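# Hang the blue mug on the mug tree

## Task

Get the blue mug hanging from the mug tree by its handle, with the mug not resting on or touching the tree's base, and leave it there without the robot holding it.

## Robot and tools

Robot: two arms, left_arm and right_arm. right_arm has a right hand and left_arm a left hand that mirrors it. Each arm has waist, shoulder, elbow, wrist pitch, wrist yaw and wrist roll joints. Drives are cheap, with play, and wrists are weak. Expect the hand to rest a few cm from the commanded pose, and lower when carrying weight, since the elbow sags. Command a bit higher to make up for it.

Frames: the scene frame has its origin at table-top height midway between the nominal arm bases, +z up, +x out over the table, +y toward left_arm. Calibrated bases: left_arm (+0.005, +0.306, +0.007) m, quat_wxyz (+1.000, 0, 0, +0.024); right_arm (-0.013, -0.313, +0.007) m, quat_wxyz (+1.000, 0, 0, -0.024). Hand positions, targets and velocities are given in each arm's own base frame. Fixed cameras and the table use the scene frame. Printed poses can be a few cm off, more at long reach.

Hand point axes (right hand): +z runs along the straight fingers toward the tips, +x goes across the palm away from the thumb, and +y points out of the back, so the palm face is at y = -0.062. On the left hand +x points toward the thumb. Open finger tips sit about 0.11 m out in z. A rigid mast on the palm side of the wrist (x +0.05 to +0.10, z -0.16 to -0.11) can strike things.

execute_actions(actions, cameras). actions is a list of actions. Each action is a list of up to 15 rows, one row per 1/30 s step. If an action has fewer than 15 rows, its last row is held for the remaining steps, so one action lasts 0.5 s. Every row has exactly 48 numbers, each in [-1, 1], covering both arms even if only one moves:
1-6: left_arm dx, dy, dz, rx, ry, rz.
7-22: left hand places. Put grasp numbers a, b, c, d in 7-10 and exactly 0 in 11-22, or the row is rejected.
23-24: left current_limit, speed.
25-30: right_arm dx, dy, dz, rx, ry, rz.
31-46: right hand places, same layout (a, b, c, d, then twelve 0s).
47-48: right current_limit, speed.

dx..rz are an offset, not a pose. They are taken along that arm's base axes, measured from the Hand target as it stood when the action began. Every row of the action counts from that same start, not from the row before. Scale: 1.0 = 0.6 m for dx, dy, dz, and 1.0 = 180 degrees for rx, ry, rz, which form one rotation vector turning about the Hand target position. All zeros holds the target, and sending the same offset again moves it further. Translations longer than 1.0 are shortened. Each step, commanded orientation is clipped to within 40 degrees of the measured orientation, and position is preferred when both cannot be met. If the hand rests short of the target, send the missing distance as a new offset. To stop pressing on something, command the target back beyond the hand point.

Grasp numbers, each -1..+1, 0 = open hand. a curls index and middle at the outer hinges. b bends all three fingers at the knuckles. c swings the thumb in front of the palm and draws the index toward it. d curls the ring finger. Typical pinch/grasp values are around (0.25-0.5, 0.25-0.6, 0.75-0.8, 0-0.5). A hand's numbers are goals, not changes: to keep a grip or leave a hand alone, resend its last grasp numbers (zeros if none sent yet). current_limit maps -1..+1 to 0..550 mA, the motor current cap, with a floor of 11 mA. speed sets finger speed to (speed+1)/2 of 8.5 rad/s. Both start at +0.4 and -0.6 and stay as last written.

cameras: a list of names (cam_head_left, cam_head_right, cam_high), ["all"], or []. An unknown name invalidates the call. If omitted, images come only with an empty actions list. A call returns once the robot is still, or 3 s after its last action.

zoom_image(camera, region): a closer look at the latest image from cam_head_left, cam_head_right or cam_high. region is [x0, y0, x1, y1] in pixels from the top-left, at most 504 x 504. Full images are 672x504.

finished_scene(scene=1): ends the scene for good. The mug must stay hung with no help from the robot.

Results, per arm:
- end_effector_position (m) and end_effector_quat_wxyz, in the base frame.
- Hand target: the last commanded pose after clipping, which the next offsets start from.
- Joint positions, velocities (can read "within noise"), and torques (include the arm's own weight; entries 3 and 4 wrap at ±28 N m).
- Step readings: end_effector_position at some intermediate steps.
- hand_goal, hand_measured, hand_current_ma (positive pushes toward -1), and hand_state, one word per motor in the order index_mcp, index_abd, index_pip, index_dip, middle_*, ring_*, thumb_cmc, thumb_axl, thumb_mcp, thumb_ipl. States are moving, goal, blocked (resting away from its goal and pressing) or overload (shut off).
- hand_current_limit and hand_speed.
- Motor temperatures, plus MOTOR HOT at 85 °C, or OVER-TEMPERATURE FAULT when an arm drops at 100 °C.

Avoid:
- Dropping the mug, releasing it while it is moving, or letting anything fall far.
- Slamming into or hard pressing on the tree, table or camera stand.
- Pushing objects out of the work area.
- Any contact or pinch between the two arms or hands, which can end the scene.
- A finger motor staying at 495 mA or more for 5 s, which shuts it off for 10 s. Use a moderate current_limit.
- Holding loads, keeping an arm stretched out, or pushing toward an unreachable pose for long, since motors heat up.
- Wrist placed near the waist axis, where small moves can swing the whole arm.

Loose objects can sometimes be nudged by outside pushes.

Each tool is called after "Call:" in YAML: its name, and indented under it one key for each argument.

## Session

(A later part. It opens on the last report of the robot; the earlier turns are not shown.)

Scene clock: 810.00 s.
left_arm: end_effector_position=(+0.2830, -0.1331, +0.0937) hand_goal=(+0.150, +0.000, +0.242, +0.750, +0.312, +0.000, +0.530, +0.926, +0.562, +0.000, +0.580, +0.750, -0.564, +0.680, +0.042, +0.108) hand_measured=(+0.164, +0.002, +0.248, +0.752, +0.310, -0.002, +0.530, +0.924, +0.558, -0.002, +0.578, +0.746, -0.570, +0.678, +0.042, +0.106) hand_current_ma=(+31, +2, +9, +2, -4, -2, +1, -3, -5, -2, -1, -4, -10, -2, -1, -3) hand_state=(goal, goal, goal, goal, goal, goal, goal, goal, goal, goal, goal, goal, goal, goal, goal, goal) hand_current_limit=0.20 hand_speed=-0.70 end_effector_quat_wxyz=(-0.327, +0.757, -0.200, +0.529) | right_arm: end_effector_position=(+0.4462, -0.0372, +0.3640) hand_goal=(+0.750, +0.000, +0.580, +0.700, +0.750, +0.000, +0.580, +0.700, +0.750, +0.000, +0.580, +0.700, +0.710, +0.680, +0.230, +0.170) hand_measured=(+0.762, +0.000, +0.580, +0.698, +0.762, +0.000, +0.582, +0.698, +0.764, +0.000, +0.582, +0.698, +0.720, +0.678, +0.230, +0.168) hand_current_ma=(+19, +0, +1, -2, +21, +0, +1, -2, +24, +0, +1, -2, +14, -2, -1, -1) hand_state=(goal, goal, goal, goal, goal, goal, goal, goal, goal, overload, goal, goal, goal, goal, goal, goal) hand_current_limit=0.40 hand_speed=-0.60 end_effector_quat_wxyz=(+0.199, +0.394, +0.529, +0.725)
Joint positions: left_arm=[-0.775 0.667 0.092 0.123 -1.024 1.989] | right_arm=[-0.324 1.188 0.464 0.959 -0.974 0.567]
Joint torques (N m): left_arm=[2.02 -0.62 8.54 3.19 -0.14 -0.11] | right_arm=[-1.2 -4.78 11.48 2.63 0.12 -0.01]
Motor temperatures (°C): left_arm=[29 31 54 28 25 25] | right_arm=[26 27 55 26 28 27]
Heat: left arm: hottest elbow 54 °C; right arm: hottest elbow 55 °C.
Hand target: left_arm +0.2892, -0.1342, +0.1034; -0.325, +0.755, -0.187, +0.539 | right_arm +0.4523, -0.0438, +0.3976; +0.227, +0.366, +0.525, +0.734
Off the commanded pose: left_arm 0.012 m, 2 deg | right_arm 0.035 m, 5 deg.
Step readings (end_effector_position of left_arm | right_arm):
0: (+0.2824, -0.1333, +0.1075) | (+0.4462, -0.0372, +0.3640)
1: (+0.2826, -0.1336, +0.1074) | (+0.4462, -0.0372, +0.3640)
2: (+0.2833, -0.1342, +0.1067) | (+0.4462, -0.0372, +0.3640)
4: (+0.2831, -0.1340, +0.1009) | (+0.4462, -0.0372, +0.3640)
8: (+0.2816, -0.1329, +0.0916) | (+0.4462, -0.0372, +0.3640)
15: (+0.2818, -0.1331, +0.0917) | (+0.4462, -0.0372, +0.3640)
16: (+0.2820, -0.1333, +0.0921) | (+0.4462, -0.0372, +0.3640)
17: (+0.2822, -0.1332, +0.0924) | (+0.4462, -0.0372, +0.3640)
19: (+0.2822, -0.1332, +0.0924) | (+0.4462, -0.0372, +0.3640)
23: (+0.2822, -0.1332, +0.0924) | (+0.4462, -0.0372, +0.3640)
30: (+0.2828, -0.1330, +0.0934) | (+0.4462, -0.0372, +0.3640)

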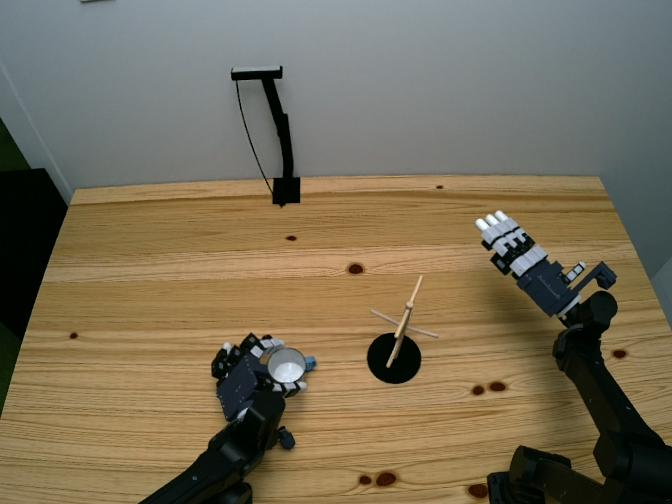

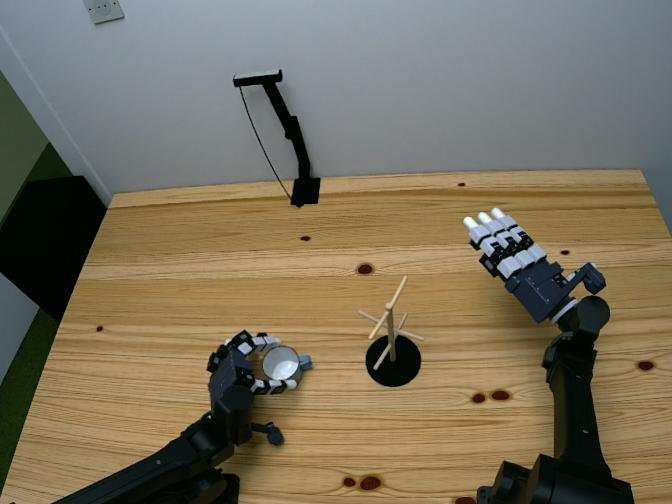

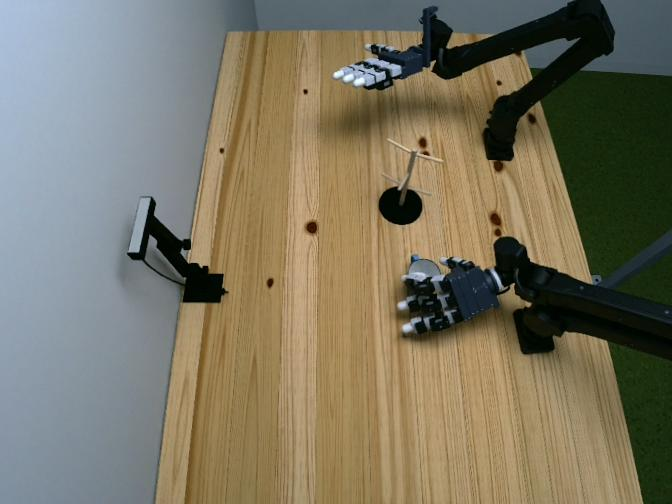

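Call:
execute_actions:
  actions:
    - [[0,0,0,0,0,0,0.15,0.25,0.75,0,0,0,0,0,0,0,0,0,0,0,0,0,0.1,-0.8,0,0,0,0,0,0,0,0,0,0,0,0,0,0,0,0,0,0,0,0,0,0,0.4,-0.6]]
    - [[0,0,0,0,0,0,0.3,0.25,0.75,0,0,0,0,0,0,0,0,0,0,0,0,0,0.1,-0.8,0,0,0,0,0,0,0,0,0,0,0,0,0,0,0,0,0,0,0,0,0,0,0.4,-0.6]]
  cameras: ["all"]

Call:
zoom_image:
  camera: "cam_head_left"
  region: [160, 290, 340, 430]

Call:
zoom_image:
  camera: "cam_head_right"
  region: [160, 290, 340, 430]

Call:
zoom_image:
  camera: "cam_high"
  region: [360, 200, 540, 350]

Scene clock: 827.53 s.
left_arm: end_effector_position=(+0.2834, -0.1329, +0.0943) hand_goal=(+0.180, +0.000, -0.028, +0.466, +0.238, +0.000, +0.050, +0.490, +0.592, +0.000, +0.580, +0.720, -0.534, +0.680, +0.042, +0.062) hand_measured=(+0.190, -0.002, -0.014, +0.476, +0.236, -0.002, +0.052, +0.492, +0.578, -0.002, +0.578, +0.722, -0.540, +0.678, +0.044, +0.064) hand_current_ma=(+21, -1, +28, +16, -2, -2, +3, +3, -29, -2, -1, +3, -7, -2, +3, +4) hand_state=(goal, goal, goal, goal, goal, goal, goal, goal, goal, goal, goal, goal, goal, goal, goal, goal) hand_current_limit=0.10 hand_speed=-0.80 end_effector_quat_wxyz=(-0.327, +0.757, -0.199, +0.530) | right_arm: end_effector_position=(+0.4462, -0.0372, +0.3640) hand_goal=(+0.750, +0.000, +0.580, +0.700, +0.750, +0.000, +0.580, +0.700, +0.750, +0.000, +0.580, +0.700, +0.710, +0.680, +0.230, +0.170) hand_measured=(+0.762, +0.000, +0.580, +0.698, +0.762, +0.000, +0.582, +0.698, +0.764, +0.000, +0.582, +0.698, +0.720, +0.678, +0.230, +0.168) hand_current_ma=(+19, +0, +1, -2, +21, +0, +1, -2, +24, +0, +1, -2, +14, -2, -1, -1) hand_state=(goal, goal, goal, goal, goal, goal, goal, goal, goal, overload, goal, goal, goal, goal, goal, goal) hand_current_limit=0.40 hand_speed=-0.60 end_effector_quat_wxyz=(+0.199, +0.394, +0.529, +0.725)
Joint positions: left_arm=[-0.773 0.667 0.092 0.127 -1.024 1.991] | right_arm=[-0.324 1.188 0.464 0.959 -0.974 0.567]
Joint torques (N m): left_arm=[1.85 -0.5 8.55 3.04 -0.13 -0.12] | right_arm=[-1.32 -4.54 11.4 2.73 0.14 -0.01]
Motor temperatures (°C): left_arm=[29 30 55 28 25 25] | right_arm=[25 27 55 26 28 27]
Heat: left arm: hottest elbow 55 °C; right arm: hottest elbow 55 °C.
Hand target: left_arm +0.2892, -0.1342, +0.1033; -0.325, +0.755, -0.187, +0.539 | right_arm +0.4523, -0.0438, +0.3976; +0.227, +0.366, +0.525, +0.734
Off the commanded pose: left_arm 0.011 m, 2 deg | right_arm 0.035 m, 5 deg.
Step readings (end_effector_position of left_arm | right_arm):
0: (+0.2830, -0.1331, +0.0937) | (+0.4462, -0.0372, +0.3640)
1: (+0.2830, -0.1331, +0.0937) | (+0.4462, -0.0372, +0.3640)
2: (+0.2830, -0.1331, +0.0937) | (+0.4462, -0.0372, +0.3640)
4: (+0.2831, -0.1329, +0.0937) | (+0.4462, -0.0372, +0.3640)
8: (+0.2831, -0.1328, +0.0937) | (+0.4462, -0.0372, +0.3640)
15: (+0.2831, -0.1328, +0.0937) | (+0.4462, -0.0372, +0.3640)
16: (+0.2831, -0.1328, +0.0937) | (+0.4462, -0.0372, +0.3640)
17: (+0.2831, -0.1328, +0.0937) | (+0.4462, -0.0372, +0.3640)
19: (+0.2831, -0.1328, +0.0937) | (+0.4462, -0.0372, +0.3640)
23: (+0.2834, -0.1329, +0.0943) | (+0.4462, -0.0372, +0.3640)
30: (+0.2834, -0.1329, +0.0943) | (+0.4462, -0.0372, +0.3640)

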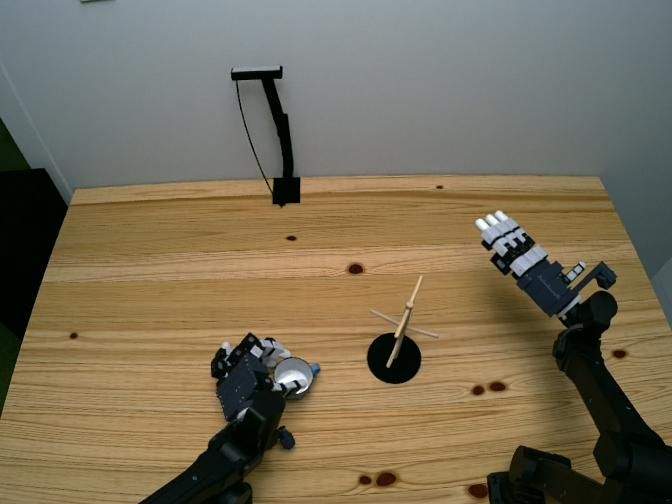

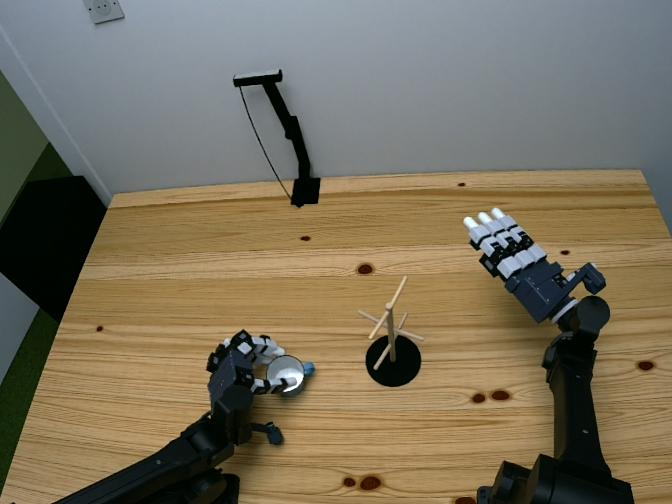

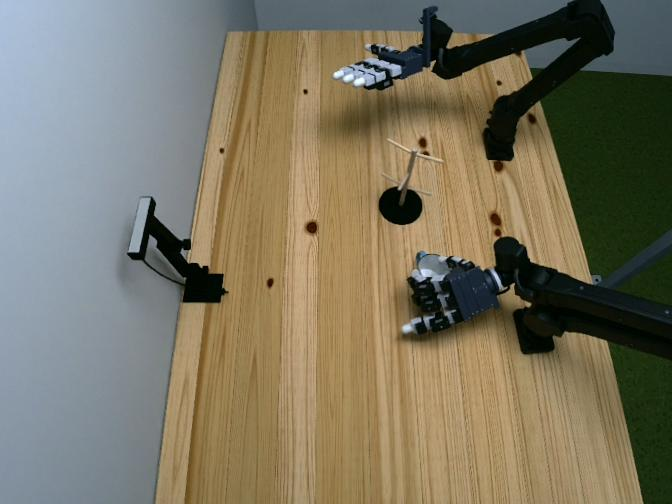

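Scaled by 2.800 from the camera's 672x504 image, which has a finer 960x720 frame.

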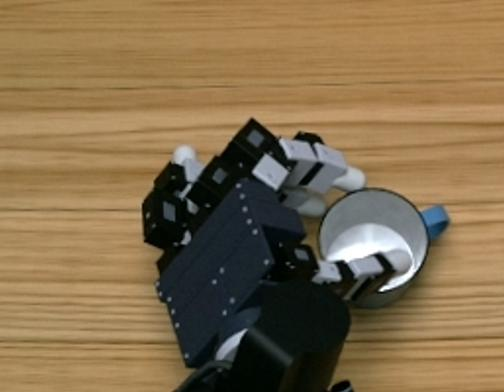

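Scaled by 2.800 from the camera's 672x504 image, which has a finer 960x720 frame.

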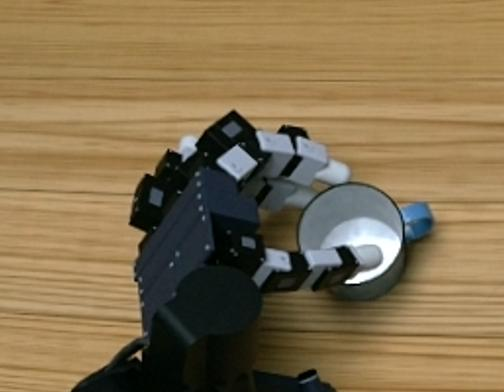

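Scaled by 2.800 from the camera's 672x504 image, which has a finer 960x720 frame.

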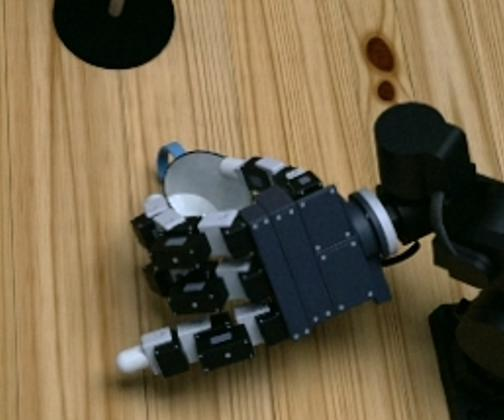

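Call:
execute_actions:
  actions:
    - [[0,0,0,0,0,0,0,0,0.75,0,0,0,0,0,0,0,0,0,0,0,0,0,0.2,-0.65,0,0,0,0,0,0,0,0,0,0,0,0,0,0,0,0,0,0,0,0,0,0,0.4,-0.6]]
    - [[0,0,0.1667,0,0,0,0,0,0.75,0,0,0,0,0,0,0,0,0,0,0,0,0,0.2,-0.65,0,0,0,0,0,0,0,0,0,0,0,0,0,0,0,0,0,0,0,0,0,0,0.4,-0.6]]
    - [[-0.0287,-0.0273,-0.032,0.1171,0.0363,-0.0105,0,0,0.75,0,0,0,0,0,0,0,0,0,0,0,0,0,0.2,-0.65,0,0,0,0,0,0,0,0,0,0,0,0,0,0,0,0,0,0,0,0,0,0,0.4,-0.6]]
    - [[-0.0287,-0.0273,-0.032,0.1171,0.0363,-0.0105,0,0,0.75,0,0,0,0,0,0,0,0,0,0,0,0,0,0.2,-0.65,0,0,0,0,0,0,0,0,0,0,0,0,0,0,0,0,0,0,0,0,0,0,0.4,-0.6]]
  cameras: ["all"]

Call:
zoom_image:
  camera: "cam_head_left"
  region: [160, 290, 340, 430]

Call:
zoom_image:
  camera: "cam_head_right"
  region: [160, 290, 340, 430]

Call:
zoom_image:
  camera: "cam_high"
  region: [360, 180, 540, 330]

Scene clock: 919.23 s.
left_arm: end_effector_position=(+0.2459, -0.1535, +0.1421) hand_goal=(+0.488, +0.000, +0.168, +0.700, +0.750, +0.000, +0.580, +0.926, +0.938, +0.000, +0.580, +0.700, -0.564, +0.680, +0.042, +0.058) hand_measured=(+0.480, -0.002, +0.166, +0.698, +0.740, -0.002, +0.576, +0.924, +0.930, -0.002, +0.578, +0.702, -0.566, +0.680, +0.042, +0.058) hand_current_ma=(-13, -1, -2, -3, -17, -1, -4, -3, -14, -1, -2, +2, -1, -1, +0, -1) hand_state=(goal, goal, goal, goal, goal, goal, goal, goal, goal, goal, goal, goal, goal, goal, goal, goal) hand_current_limit=0.20 hand_speed=-0.65 end_effector_quat_wxyz=(-0.540, +0.625, -0.448, +0.341) | right_arm: end_effector_position=(+0.4462, -0.0372, +0.3640) hand_goal=(+0.750, +0.000, +0.580, +0.700, +0.750, +0.000, +0.580, +0.700, +0.750, +0.000, +0.580, +0.700, +0.710, +0.680, +0.230, +0.170) hand_measured=(+0.762, +0.000, +0.580, +0.698, +0.762, +0.000, +0.582, +0.698, +0.764, +0.000, +0.582, +0.698, +0.720, +0.678, +0.230, +0.168) hand_current_ma=(+19, +0, +1, -2, +21, +0, +1, -2, +24, +0, +1, -2, +14, -2, -1, -1) hand_state=(goal, goal, goal, goal, goal, goal, goal, goal, goal, overload, goal, goal, goal, goal, goal, goal) hand_current_limit=0.40 hand_speed=-0.60 end_effector_quat_wxyz=(+0.199, +0.394, +0.529, +0.725)
Joint positions: left_arm=[-1.112 0.886 0.513 -0.825 -1.371 2.009] | right_arm=[-0.324 1.188 0.464 0.959 -0.974 0.567]
Joint torques (N m): left_arm=[1.49 -4.01 11.51 0.25 -0.95 -0.14] | right_arm=[-1.38 -4.78 11.43 2.63 0.13 -0.01]
Motor temperatures (°C): left_arm=[29 30 53 28 25 25] | right_arm=[25 27 57 26 28 27]
Heat: left arm: hottest elbow 53 °C; right arm: hottest elbow 57 °C.
Hand target: left_arm +0.2548, -0.1670, +0.1650; -0.534, +0.636, -0.427, +0.358 | right_arm +0.4523, -0.0438, +0.3976; +0.227, +0.366, +0.525, +0.734
Off the commanded pose: left_arm 0.028 m, 3 deg | right_arm 0.035 m, 5 deg.
Step readings (end_effector_position of left_arm | right_arm):
0: (+0.2834, -0.1329, +0.0943) | (+0.4462, -0.0372, +0.3640)
1: (+0.2834, -0.1329, +0.0943) | (+0.4462, -0.0372, +0.3640)
2: (+0.2834, -0.1329, +0.0943) | (+0.4462, -0.0372, +0.3640)
4: (+0.2835, -0.1328, +0.0943) | (+0.4462, -0.0372, +0.3640)
8: (+0.2835, -0.1328, +0.0943) | (+0.4462, -0.0372, +0.3640)
15: (+0.2835, -0.1328, +0.0943) | (+0.4462, -0.0372, +0.3640)
16: (+0.2841, -0.1325, +0.0980) | (+0.4462, -0.0372, +0.3640)
17: (+0.2834, -0.1292, +0.1018) | (+0.4462, -0.0372, +0.3640)
19: (+0.2858, -0.1288, +0.1280) | (+0.4462, -0.0372, +0.3640)
23: (+0.2879, -0.1316, +0.1861) | (+0.4462, -0.0372, +0.3640)
30: (+0.2855, -0.1296, +0.1873) | (+0.4462, -0.0372, +0.3640)
31: (+0.2846, -0.1261, +0.1854) | (+0.4462, -0.0372, +0.3640)
32: (+0.2808, -0.1148, +0.1802) | (+0.4462, -0.0372, +0.3640)
34: (+0.2733, -0.1256, +0.1709) | (+0.4462, -0.0372, +0.3640)
38: (+0.2648, -0.1492, +0.1565) | (+0.4462, -0.0372, +0.3640)
45: (+0.2637, -0.1469, +0.1546) | (+0.4462, -0.0372, +0.3640)
46: (+0.2630, -0.1440, +0.1542) | (+0.4462, -0.0372, +0.3640)
47: (+0.2601, -0.1332, +0.1569) | (+0.4462, -0.0372, +0.3640)
49: (+0.2547, -0.1451, +0.1537) | (+0.4462, -0.0372, +0.3640)
53: (+0.2499, -0.1611, +0.1437) | (+0.4462, -0.0372, +0.3640)
60: (+0.2451, -0.1516, +0.1399) | (+0.4462, -0.0372, +0.3640)

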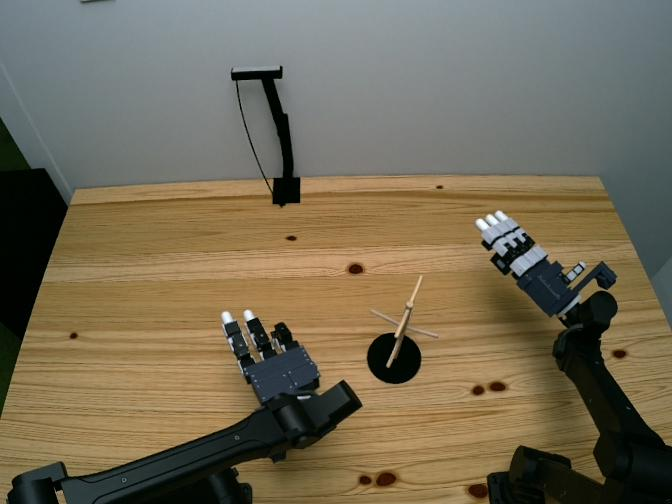

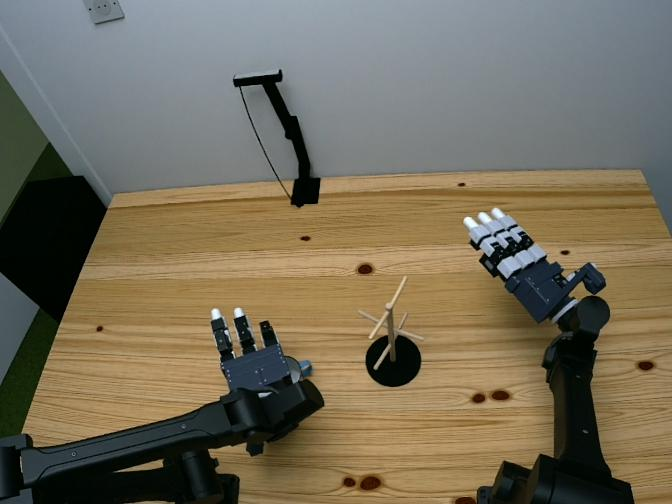

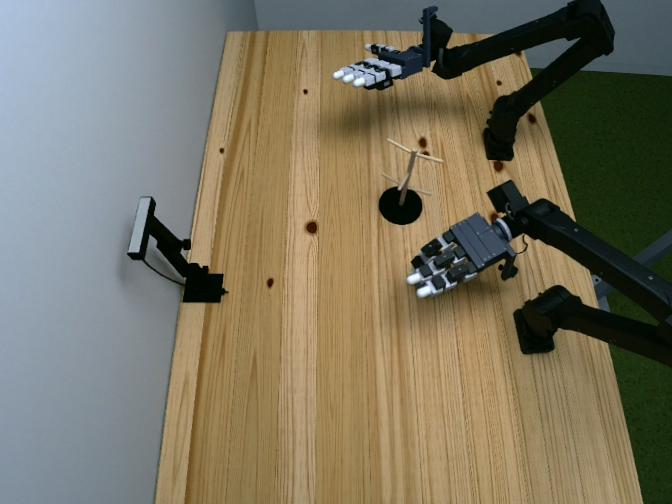

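Scaled by 2.800 from the camera's 672x504 image, which has a finer 960x720 frame.

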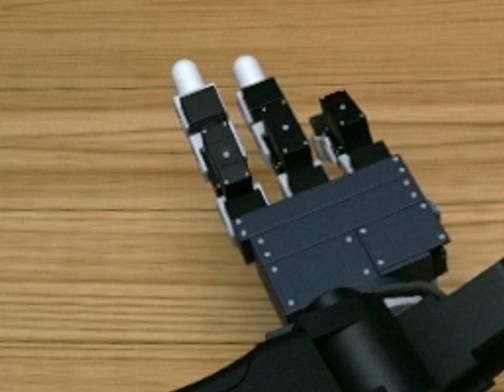

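Scaled by 2.800 from the camera's 672x504 image, which has a finer 960x720 frame.

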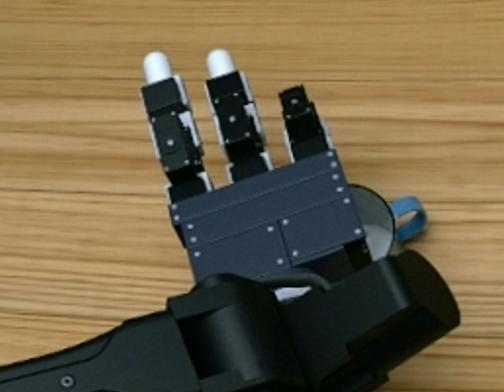

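Scaled by 2.800 from the camera's 672x504 image, which has a finer 960x720 frame.

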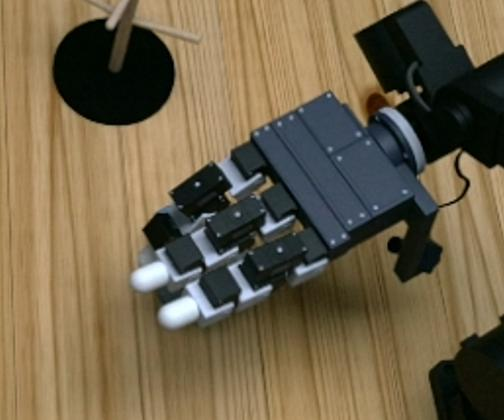

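Call:
zoom_image:
  camera: "cam_head_right"
  region: [250, 330, 340, 400]

Scaled by 5.600 from the camera's 672x504 image, which has a finer 960x720 frame.

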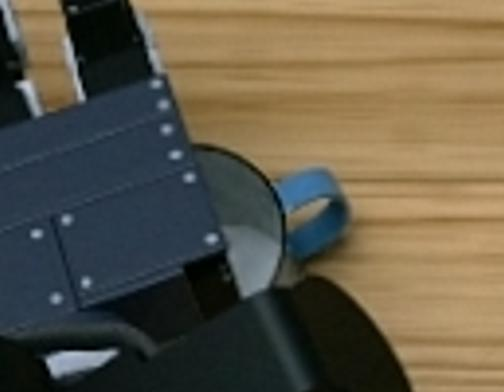

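Call:
execute_actions:
  actions:
    - [[-0.0208,-0.0052,0,0,0,0,0,0,0.75,0,0,0,0,0,0,0,0,0,0,0,0,0,0.2,-0.65,0,0,0,0,0,0,0,0,0,0,0,0,0,0,0,0,0,0,0,0,0,0,0.4,-0.6]]
    - [[0,0,-0.08,0,0,0,0,0,0.75,0,0,0,0,0,0,0,0,0,0,0,0,0,0.2,-0.65,0,0,0,0,0,0,0,0,0,0,0,0,0,0,0,0,0,0,0,0,0,0,0.4,-0.6]]
  cameras: ["all"]

Call:
zoom_image:
  camera: "cam_head_right"
  region: [200, 300, 360, 420]

Call:
zoom_image:
  camera: "cam_head_left"
  region: [200, 300, 360, 420]

Call:
zoom_image:
  camera: "cam_high"
  region: [360, 200, 540, 335]

Scene clock: 956.63 s.
left_arm: end_effector_position=(+0.2375, -0.1591, +0.1092) hand_goal=(+0.488, +0.000, +0.168, +0.700, +0.750, +0.000, +0.580, +0.926, +0.938, +0.000, +0.580, +0.700, -0.564, +0.680, +0.042, +0.058) hand_measured=(+0.480, +0.000, +0.166, +0.698, +0.740, -0.002, +0.576, +0.924, +0.930, -0.002, +0.578, +0.702, -0.564, +0.680, +0.042, +0.058) hand_current_ma=(-13, -1, -2, -3, -18, -1, -4, -3, -15, -1, -2, +2, +0, -1, +0, -1) hand_state=(goal, goal, goal, goal, goal, goal, goal, goal, goal, goal, goal, goal, goal, goal, goal, goal) hand_current_limit=0.20 hand_speed=-0.65 end_effector_quat_wxyz=(-0.541, +0.631, -0.442, +0.337) | right_arm: end_effector_position=(+0.4462, -0.0372, +0.3640) hand_goal=(+0.750, +0.000, +0.580, +0.700, +0.750, +0.000, +0.580, +0.700, +0.750, +0.000, +0.580, +0.700, +0.710, +0.680, +0.230, +0.170) hand_measured=(+0.762, +0.000, +0.580, +0.698, +0.762, +0.000, +0.582, +0.698, +0.764, +0.000, +0.582, +0.698, +0.720, +0.678, +0.230, +0.168) hand_current_ma=(+19, +0, +1, -2, +21, +0, +1, -2, +24, +0, +1, -2, +14, -2, -1, -1) hand_state=(goal, goal, goal, goal, goal, goal, goal, goal, goal, overload, goal, goal, goal, goal, goal, goal) hand_current_limit=0.40 hand_speed=-0.60 end_effector_quat_wxyz=(+0.199, +0.394, +0.529, +0.725)
Joint positions: left_arm=[-1.158 1.032 0.511 -0.992 -1.382 1.682] | right_arm=[-0.324 1.188 0.464 0.959 -0.974 0.567]
Joint torques (N m): left_arm=[0.38 -5.07 7.72 1.13 -1.13 -0.14] | right_arm=[-1.32 -4.72 11.51 2.7 0.12 0]
Motor temperatures (°C): left_arm=[29 30 59 28 28 25] | right_arm=[25 27 57 26 28 27]
Heat: left arm: hottest elbow 59 °C; right arm: hottest elbow 57 °C.
Hand target: left_arm +0.2423, -0.1701, +0.1170; -0.534, +0.636, -0.427, +0.358 | right_arm +0.4523, -0.0438, +0.3976; +0.227, +0.366, +0.525, +0.734
Off the commanded pose: left_arm 0.014 m, 3 deg | right_arm 0.035 m, 5 deg.
Step readings (end_effector_position of left_arm | right_arm):
0: (+0.2459, -0.1535, +0.1421) | (+0.4462, -0.0372, +0.3640)
1: (+0.2452, -0.1540, +0.1424) | (+0.4462, -0.0372, +0.3640)
2: (+0.2425, -0.1534, +0.1425) | (+0.4462, -0.0372, +0.3640)
4: (+0.2381, -0.1500, +0.1424) | (+0.4462, -0.0372, +0.3640)
8: (+0.2346, -0.1498, +0.1433) | (+0.4462, -0.0372, +0.3640)
15: (+0.2349, -0.1515, +0.1443) | (+0.4462, -0.0372, +0.3640)
16: (+0.2354, -0.1525, +0.1425) | (+0.4462, -0.0372, +0.3640)
17: (+0.2369, -0.1557, +0.1385) | (+0.4462, -0.0372, +0.3640)
19: (+0.2372, -0.1582, +0.1264) | (+0.4462, -0.0372, +0.3640)
23: (+0.2364, -0.1566, +0.1094) | (+0.4462, -0.0372, +0.3640)
30: (+0.2374, -0.1589, +0.1092) | (+0.4462, -0.0372, +0.3640)

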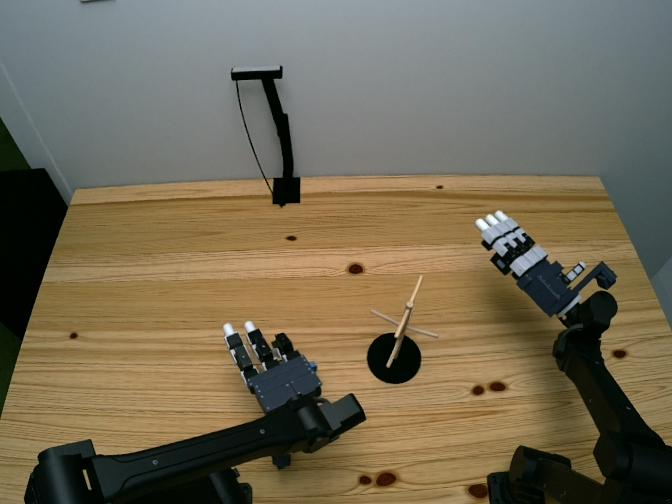

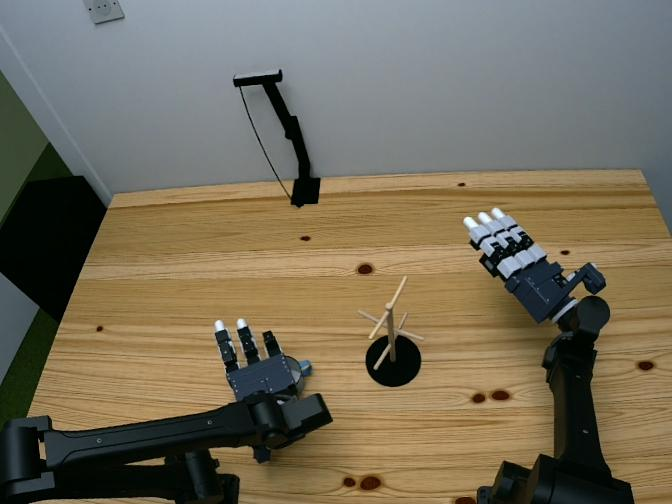

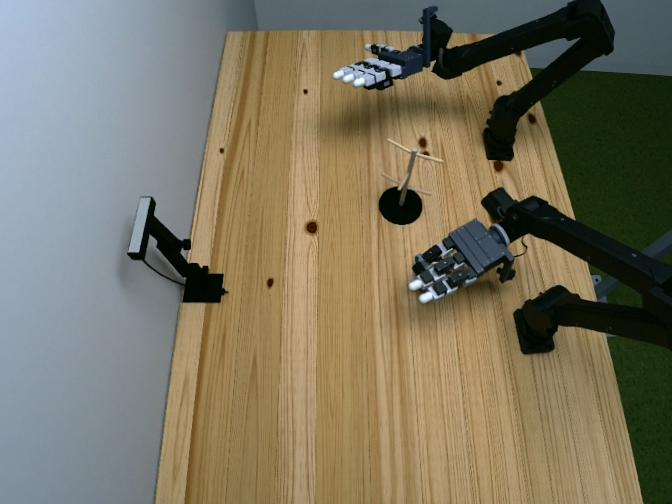

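Scaled by 3.150 from the camera's 672x504 image, which has a finer 960x720 frame.

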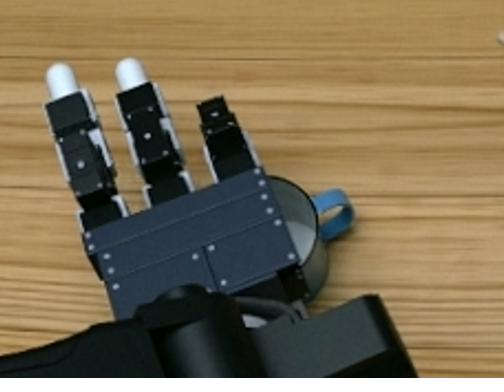

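Scaled by 3.150 from the camera's 672x504 image, which has a finer 960x720 frame.

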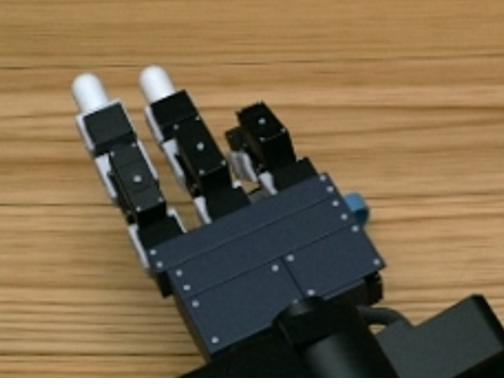

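Scaled by 2.800 from the camera's 672x504 image, which has a finer 960x720 frame.

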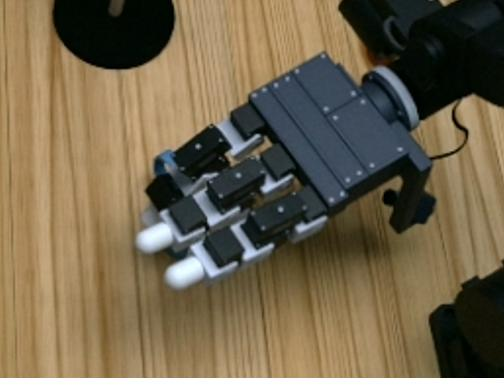

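Call:
zoom_image:
  camera: "cam_high"
  region: [395, 235, 475, 305]

Scaled by 6.300 from the camera's 672x504 image, which has a finer 960x720 frame.

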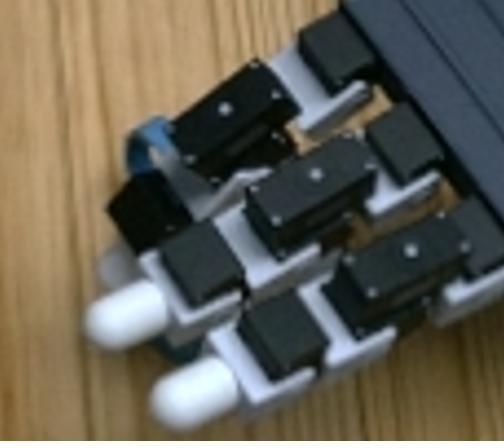

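Call:
execute_actions:
  actions:
    - [[-0.005,0.002,-0.025,0,0,0,0,0,0.75,0,0,0,0,0,0,0,0,0,0,0,0,0,0.2,-0.65,0,0,0,0,0,0,0,0,0,0,0,0,0,0,0,0,0,0,0,0,0,0,0.4,-0.6]]
  cameras: ["all"]

Call:
zoom_image:
  camera: "cam_head_right"
  region: [200, 300, 360, 420]

Call:
zoom_image:
  camera: "cam_high"
  region: [395, 235, 475, 305]

Scene clock: 970.67 s.
left_arm: end_effector_position=(+0.2366, -0.1595, +0.0985) hand_goal=(+0.488, +0.000, +0.168, +0.700, +0.750, +0.000, +0.580, +0.926, +0.938, +0.000, +0.580, +0.700, -0.564, +0.680, +0.042, +0.058) hand_measured=(+0.480, +0.000, +0.166, +0.698, +0.740, -0.002, +0.576, +0.924, +0.930, -0.002, +0.578, +0.702, -0.564, +0.680, +0.042, +0.058) hand_current_ma=(-13, -1, -2, -3, -18, -1, -4, -3, -16, -1, -2, +2, +0, -1, +0, -1) hand_state=(goal, goal, goal, goal, goal, goal, goal, goal, goal, goal, goal, goal, goal, goal, goal, goal) hand_current_limit=0.20 hand_speed=-0.65 end_effector_quat_wxyz=(-0.537, +0.636, -0.435, +0.343) | right_arm: end_effector_position=(+0.4462, -0.0372, +0.3640) hand_goal=(+0.750, +0.000, +0.580, +0.700, +0.750, +0.000, +0.580, +0.700, +0.750, +0.000, +0.580, +0.700, +0.710, +0.680, +0.230, +0.170) hand_measured=(+0.762, +0.000, +0.580, +0.698, +0.762, +0.000, +0.582, +0.698, +0.764, +0.000, +0.582, +0.698, +0.720, +0.678, +0.230, +0.168) hand_current_ma=(+19, +0, +1, -2, +21, +0, +1, -2, +24, +0, +1, -2, +14, -2, -1, -1) hand_state=(goal, goal, goal, goal, goal, goal, goal, goal, goal, overload, goal, goal, goal, goal, goal, goal) hand_current_limit=0.40 hand_speed=-0.60 end_effector_quat_wxyz=(+0.199, +0.394, +0.529, +0.725)
Joint positions: left_arm=[-1.163 1.058 0.492 -0.979 -1.382 1.63] | right_arm=[-0.324 1.188 0.464 0.959 -0.974 0.567]
Joint torques (N m): left_arm=[0.03 -4.19 7.16 0.83 -1.14 -0.12] | right_arm=[-1.49 -4.54 11.43 2.63 0.12 0]
Motor temperatures (°C): left_arm=[29 30 55 28 29 25] | right_arm=[25 27 58 26 28 27]
Heat: left arm: hottest elbow 55 °C; right arm: hottest elbow 58 °C.
Hand target: left_arm +0.2393, -0.1689, +0.1020; -0.534, +0.636, -0.427, +0.358 | right_arm +0.4523, -0.0438, +0.3976; +0.227, +0.366, +0.525, +0.734
Off the commanded pose: left_arm 0.010 m, 2 deg | right_arm 0.035 m, 5 deg.
Step readings (end_effector_position of left_arm | right_arm):
0: (+0.2375, -0.1591, +0.1092) | (+0.4462, -0.0372, +0.3640)
1: (+0.2375, -0.1596, +0.1086) | (+0.4462, -0.0372, +0.3640)
2: (+0.2379, -0.1606, +0.1076) | (+0.4462, -0.0372, +0.3640)
4: (+0.2371, -0.1605, +0.1034) | (+0.4462, -0.0372, +0.3640)
8: (+0.2360, -0.1584, +0.0984) | (+0.4462, -0.0372, +0.3640)
15: (+0.2365, -0.1593, +0.0984) | (+0.4462, -0.0372, +0.3640)

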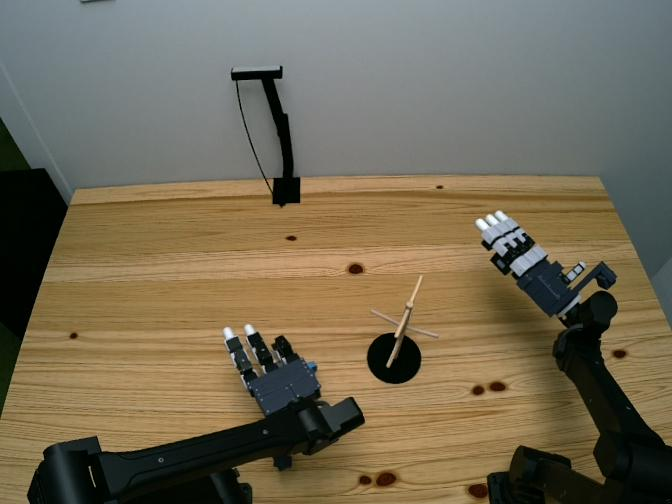

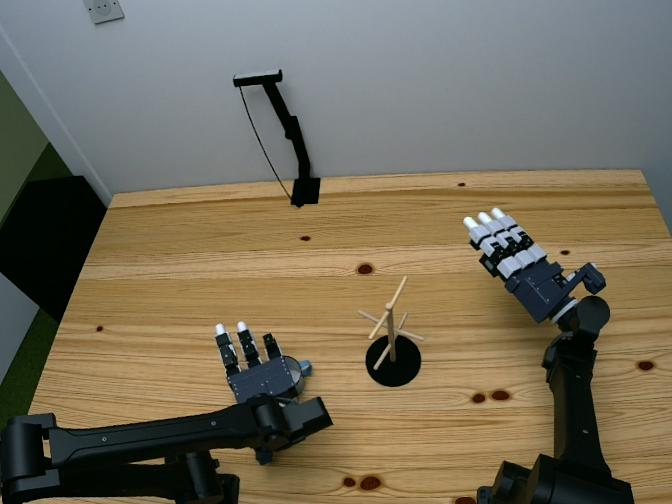

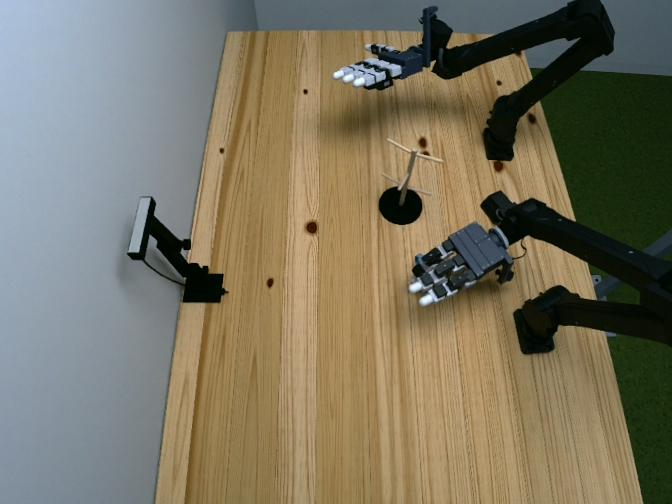

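Scaled by 3.150 from the camera's 672x504 image, which has a finer 960x720 frame.

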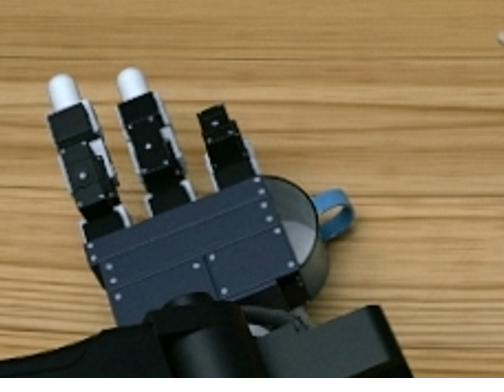

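Scaled by 6.300 from the camera's 672x504 image, which has a finer 960x720 frame.

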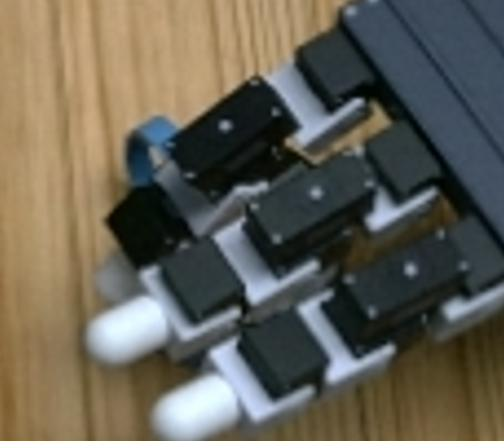

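Call:
execute_actions:
  actions:
    - [[0,0,-0.034,0,0,0,0,0,0.75,0,0,0,0,0,0,0,0,0,0,0,0,0,0.2,-0.65,0,0,0,0,0,0,0,0,0,0,0,0,0,0,0,0,0,0,0,0,0,0,0.4,-0.6]]
    - [[0,0,0,0,0,0,0,0.25,0.75,0,0,0,0,0,0,0,0,0,0,0,0,0,0.1,-0.75,0,0,0,0,0,0,0,0,0,0,0,0,0,0,0,0,0,0,0,0,0,0,0.4,-0.6]]
  cameras: ["all"]

Call:
zoom_image:
  camera: "cam_head_right"
  region: [200, 300, 360, 420]

Call:
zoom_image:
  camera: "cam_high"
  region: [395, 235, 475, 305]

Scene clock: 984.33 s.
left_arm: end_effector_position=(+0.2384, -0.1608, +0.0800) hand_goal=(+0.150, +0.000, +0.242, +0.750, +0.312, +0.000, +0.530, +0.926, +0.562, +0.000, +0.580, +0.750, -0.564, +0.680, +0.042, +0.108) hand_measured=(+0.160, -0.002, +0.250, +0.752, +0.306, -0.002, +0.530, +0.924, +0.556, -0.002, +0.578, +0.746, -0.564, +0.680, +0.042, +0.106) hand_current_ma=(+16, -1, +12, +2, -8, -1, +0, -3, -10, -1, -2, -4, +0, -1, +0, -3) hand_state=(goal, goal, goal, goal, goal, goal, goal, goal, goal, goal, goal, goal, goal, goal, goal, goal) hand_current_limit=0.10 hand_speed=-0.75 end_effector_quat_wxyz=(-0.541, +0.634, -0.430, +0.348) | right_arm: end_effector_position=(+0.4462, -0.0372, +0.3640) hand_goal=(+0.750, +0.000, +0.580, +0.700, +0.750, +0.000, +0.580, +0.700, +0.750, +0.000, +0.580, +0.700, +0.710, +0.680, +0.230, +0.170) hand_measured=(+0.762, +0.000, +0.580, +0.698, +0.762, +0.000, +0.582, +0.698, +0.764, +0.000, +0.582, +0.698, +0.720, +0.678, +0.230, +0.168) hand_current_ma=(+19, +0, +1, -2, +21, +0, +1, -2, +24, +0, +1, -2, +14, -2, -1, -1) hand_state=(goal, goal, goal, goal, goal, goal, goal, goal, goal, overload, goal, goal, goal, goal, goal, goal) hand_current_limit=0.40 hand_speed=-0.60 end_effector_quat_wxyz=(+0.199, +0.394, +0.529, +0.725)
Joint positions: left_arm=[-1.166 1.117 0.462 -0.905 -1.397 1.606] | right_arm=[-0.324 1.188 0.464 0.959 -0.974 0.567]
Joint torques (N m): left_arm=[0.26 -5.19 6.54 0.98 -0.64 -0.05] | right_arm=[-1.44 -4.66 11.47 2.65 0.13 0.01]
Motor temperatures (°C): left_arm=[29 30 53 28 29 25] | right_arm=[25 27 58 26 28 27]
Heat: left arm: hottest elbow 53 °C; right arm: hottest elbow 58 °C.
Hand target: left_arm +0.2393, -0.1689, +0.0816; -0.534, +0.636, -0.427, +0.358 | right_arm +0.4523, -0.0438, +0.3976; +0.227, +0.366, +0.525, +0.734
Off the commanded pose: left_arm 0.008 m, 1 deg | right_arm 0.035 m, 5 deg.
Step readings (end_effector_position of left_arm | right_arm):
0: (+0.2366, -0.1597, +0.0985) | (+0.4462, -0.0372, +0.3640)
1: (+0.2369, -0.1600, +0.0976) | (+0.4462, -0.0372, +0.3640)
2: (+0.2378, -0.1617, +0.0955) | (+0.4462, -0.0372, +0.3640)
4: (+0.2372, -0.1615, +0.0871) | (+0.4462, -0.0372, +0.3640)
8: (+0.2361, -0.1593, +0.0779) | (+0.4462, -0.0372, +0.3640)
15: (+0.2364, -0.1596, +0.0781) | (+0.4462, -0.0372, +0.3640)
16: (+0.2365, -0.1598, +0.0781) | (+0.4462, -0.0372, +0.3640)
17: (+0.2367, -0.1601, +0.0782) | (+0.4462, -0.0372, +0.3640)
19: (+0.2373, -0.1607, +0.0788) | (+0.4462, -0.0372, +0.3640)
23: (+0.2384, -0.1608, +0.0800) | (+0.4462, -0.0372, +0.3640)
30: (+0.2384, -0.1608, +0.0800) | (+0.4462, -0.0372, +0.3640)

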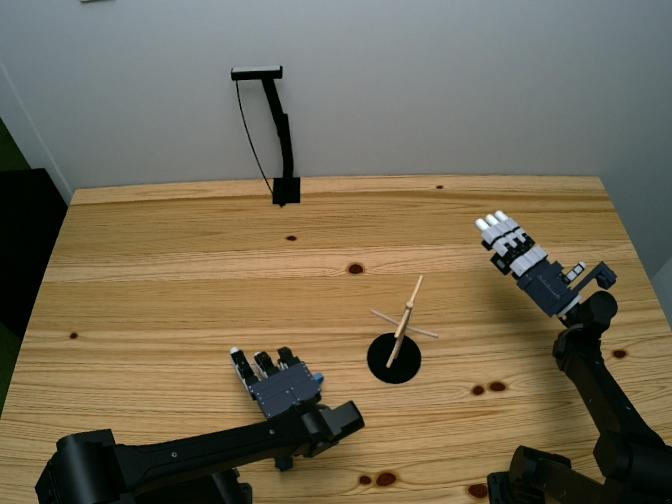

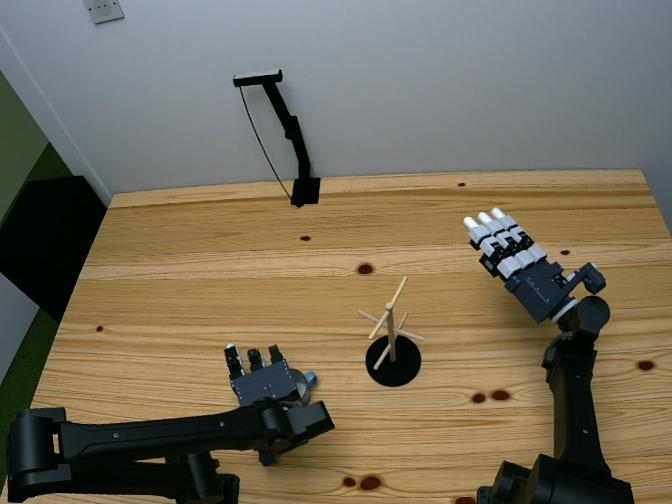

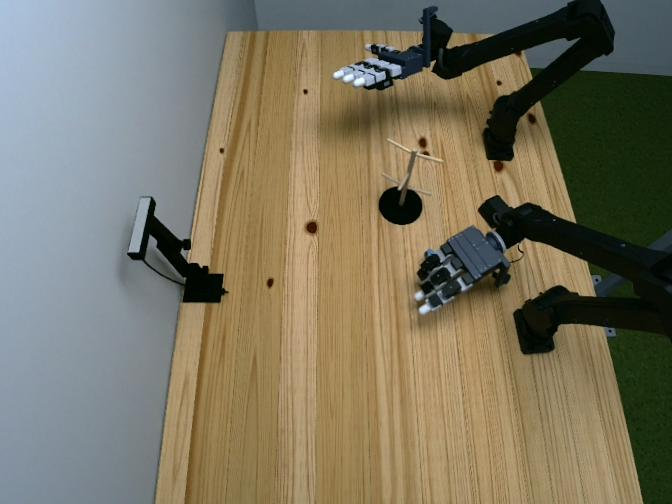

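Scaled by 3.150 from the camera's 672x504 image, which has a finer 960x720 frame.

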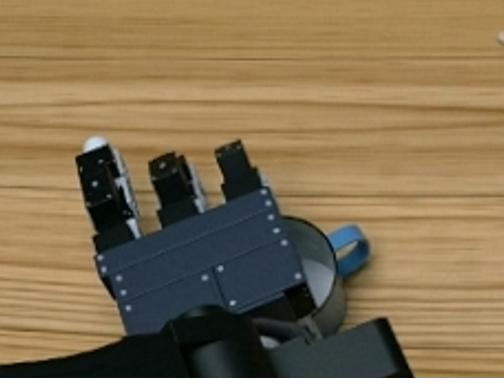

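Scaled by 6.300 from the camera's 672x504 image, which has a finer 960x720 frame.

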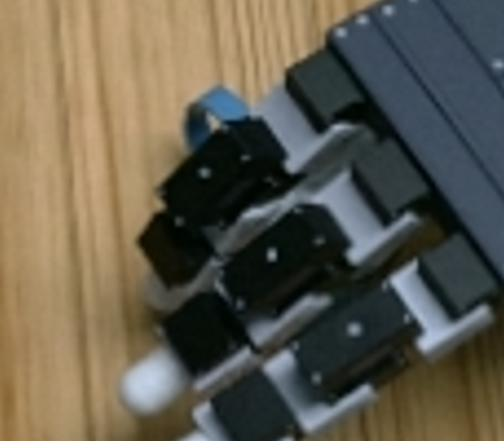

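Call:
execute_actions:
  actions:
    - [[0,0,0,0,0,0,0.2,0.25,0.75,0,0,0,0,0,0,0,0,0,0,0,0,0,0.1,-0.8,0,0,0,0,0,0,0,0,0,0,0,0,0,0,0,0,0,0,0,0,0,0,0.4,-0.6]]
    - [[0,0,0,0,0,0,0.35,0.27,0.75,0,0,0,0,0,0,0,0,0,0,0,0,0,0.1,-0.8,0,0,0,0,0,0,0,0,0,0,0,0,0,0,0,0,0,0,0,0,0,0,0.4,-0.6]]
  cameras: ["all"]

Call:
zoom_image:
  camera: "cam_head_right"
  region: [200, 300, 360, 420]

Call:
zoom_image:
  camera: "cam_high"
  region: [395, 225, 495, 305]

Scene clock: 994.27 s.
left_arm: end_effector_position=(+0.2383, -0.1607, +0.0800) hand_goal=(+0.158, +0.000, -0.066, +0.422, +0.190, +0.000, -0.034, +0.418, +0.568, +0.000, +0.580, +0.720, -0.530, +0.680, +0.042, +0.060) hand_measured=(+0.216, -0.002, +0.086, +0.482, +0.186, -0.002, -0.030, +0.422, +0.560, -0.002, +0.578, +0.722, -0.548, +0.680, +0.068, +0.086) hand_current_ma=(+184, -1, +302, +178, -4, -1, +4, +4, -13, -1, -2, +3, -35, -1, +80, +88) hand_state=(blocked, goal, blocked, blocked, goal, goal, goal, goal, goal, goal, goal, goal, goal, goal, blocked, blocked) hand_current_limit=0.10 hand_speed=-0.80 end_effector_quat_wxyz=(-0.541, +0.634, -0.430, +0.348) | right_arm: end_effector_position=(+0.4462, -0.0372, +0.3640) hand_goal=(+0.750, +0.000, +0.580, +0.700, +0.750, +0.000, +0.580, +0.700, +0.750, +0.000, +0.580, +0.700, +0.710, +0.680, +0.230, +0.170) hand_measured=(+0.762, +0.000, +0.580, +0.698, +0.762, +0.000, +0.582, +0.698, +0.764, +0.000, +0.582, +0.698, +0.720, +0.678, +0.230, +0.168) hand_current_ma=(+19, +0, +1, -2, +21, +0, +1, -2, +24, +0, +1, -2, +14, -2, -1, -1) hand_state=(goal, goal, goal, goal, goal, goal, goal, goal, goal, overload, goal, goal, goal, goal, goal, goal) hand_current_limit=0.40 hand_speed=-0.60 end_effector_quat_wxyz=(+0.199, +0.394, +0.529, +0.725)
Joint positions: left_arm=[-1.166 1.117 0.462 -0.905 -1.397 1.607] | right_arm=[-0.324 1.188 0.464 0.959 -0.974 0.567]
Joint torques (N m): left_arm=[0.26 -5.13 6.54 0.98 -0.63 -0.05] | right_arm=[-1.2 -4.72 11.43 2.67 0.12 0]
Motor temperatures (°C): left_arm=[29 30 53 28 28 25] | right_arm=[25 27 58 26 28 27]
Heat: left arm: hottest elbow 53 °C; right arm: hottest elbow 58 °C.
Hand target: left_arm +0.2393, -0.1689, +0.0816; -0.534, +0.636, -0.427, +0.358 | right_arm +0.4523, -0.0438, +0.3976; +0.227, +0.366, +0.525, +0.734
Off the commanded pose: left_arm 0.008 m, 2 deg | right_arm 0.035 m, 5 deg.
Step readings (end_effector_position of left_arm | right_arm):
0: (+0.2384, -0.1608, +0.0800) | (+0.4462, -0.0372, +0.3640)
1: (+0.2384, -0.1608, +0.0800) | (+0.4462, -0.0372, +0.3640)
2: (+0.2382, -0.1606, +0.0800) | (+0.4462, -0.0372, +0.3640)
4: (+0.2382, -0.1605, +0.0800) | (+0.4462, -0.0372, +0.3640)
8: (+0.2383, -0.1607, +0.0800) | (+0.4462, -0.0372, +0.3640)
15: (+0.2383, -0.1607, +0.0800) | (+0.4462, -0.0372, +0.3640)
16: (+0.2383, -0.1607, +0.0800) | (+0.4462, -0.0372, +0.3640)
17: (+0.2382, -0.1606, +0.0800) | (+0.4462, -0.0372, +0.3640)
19: (+0.2382, -0.1606, +0.0800) | (+0.4462, -0.0372, +0.3640)
23: (+0.2383, -0.1607, +0.0800) | (+0.4462, -0.0372, +0.3640)
30: (+0.2383, -0.1607, +0.0800) | (+0.4462, -0.0372, +0.3640)

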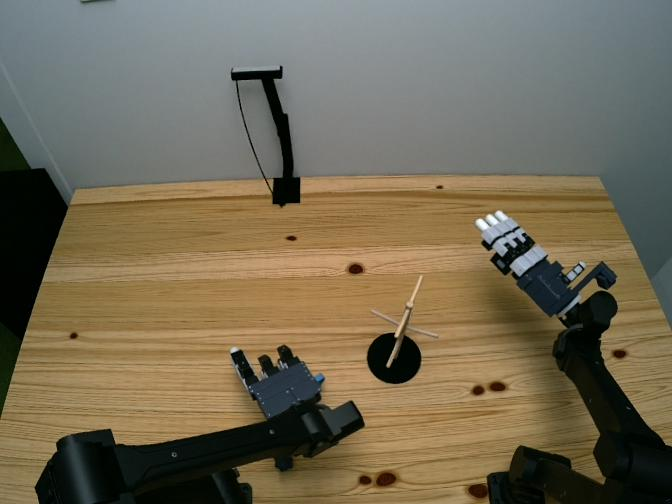

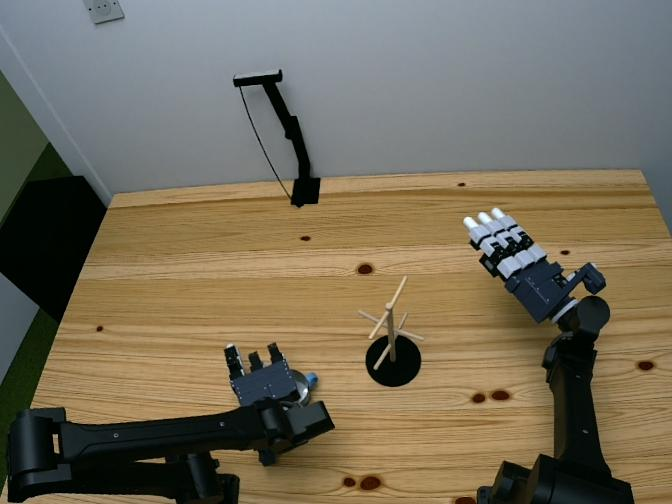

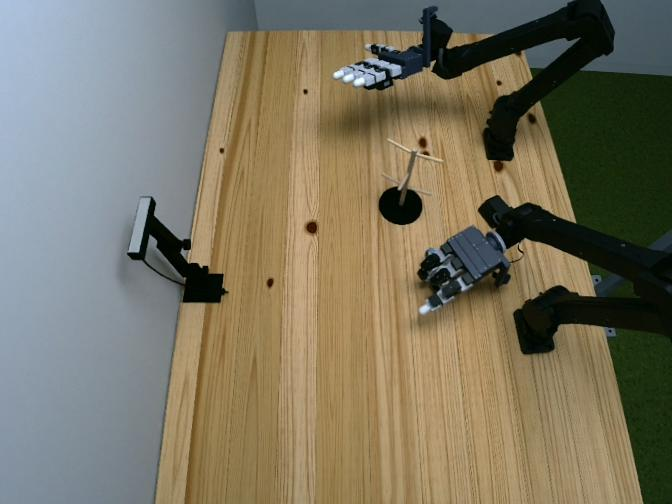

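Scaled by 3.150 from the camera's 672x504 image, which has a finer 960x720 frame.

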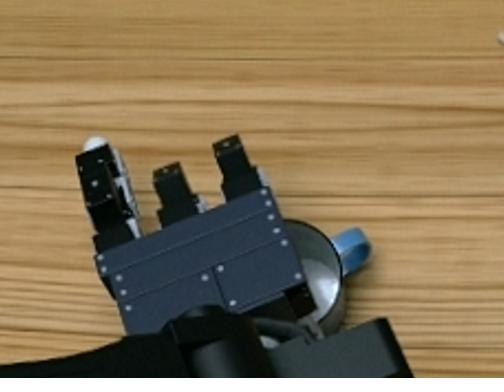

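Scaled by 5.040 from the camera's 672x504 image, which has a finer 960x720 frame.

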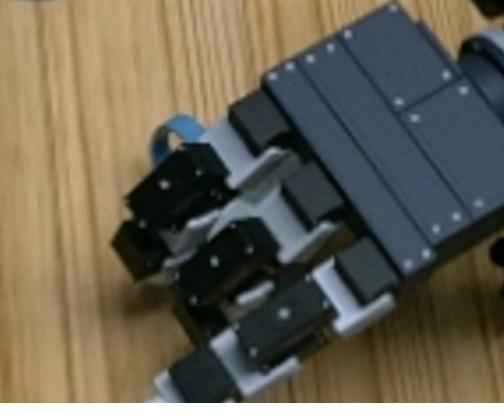

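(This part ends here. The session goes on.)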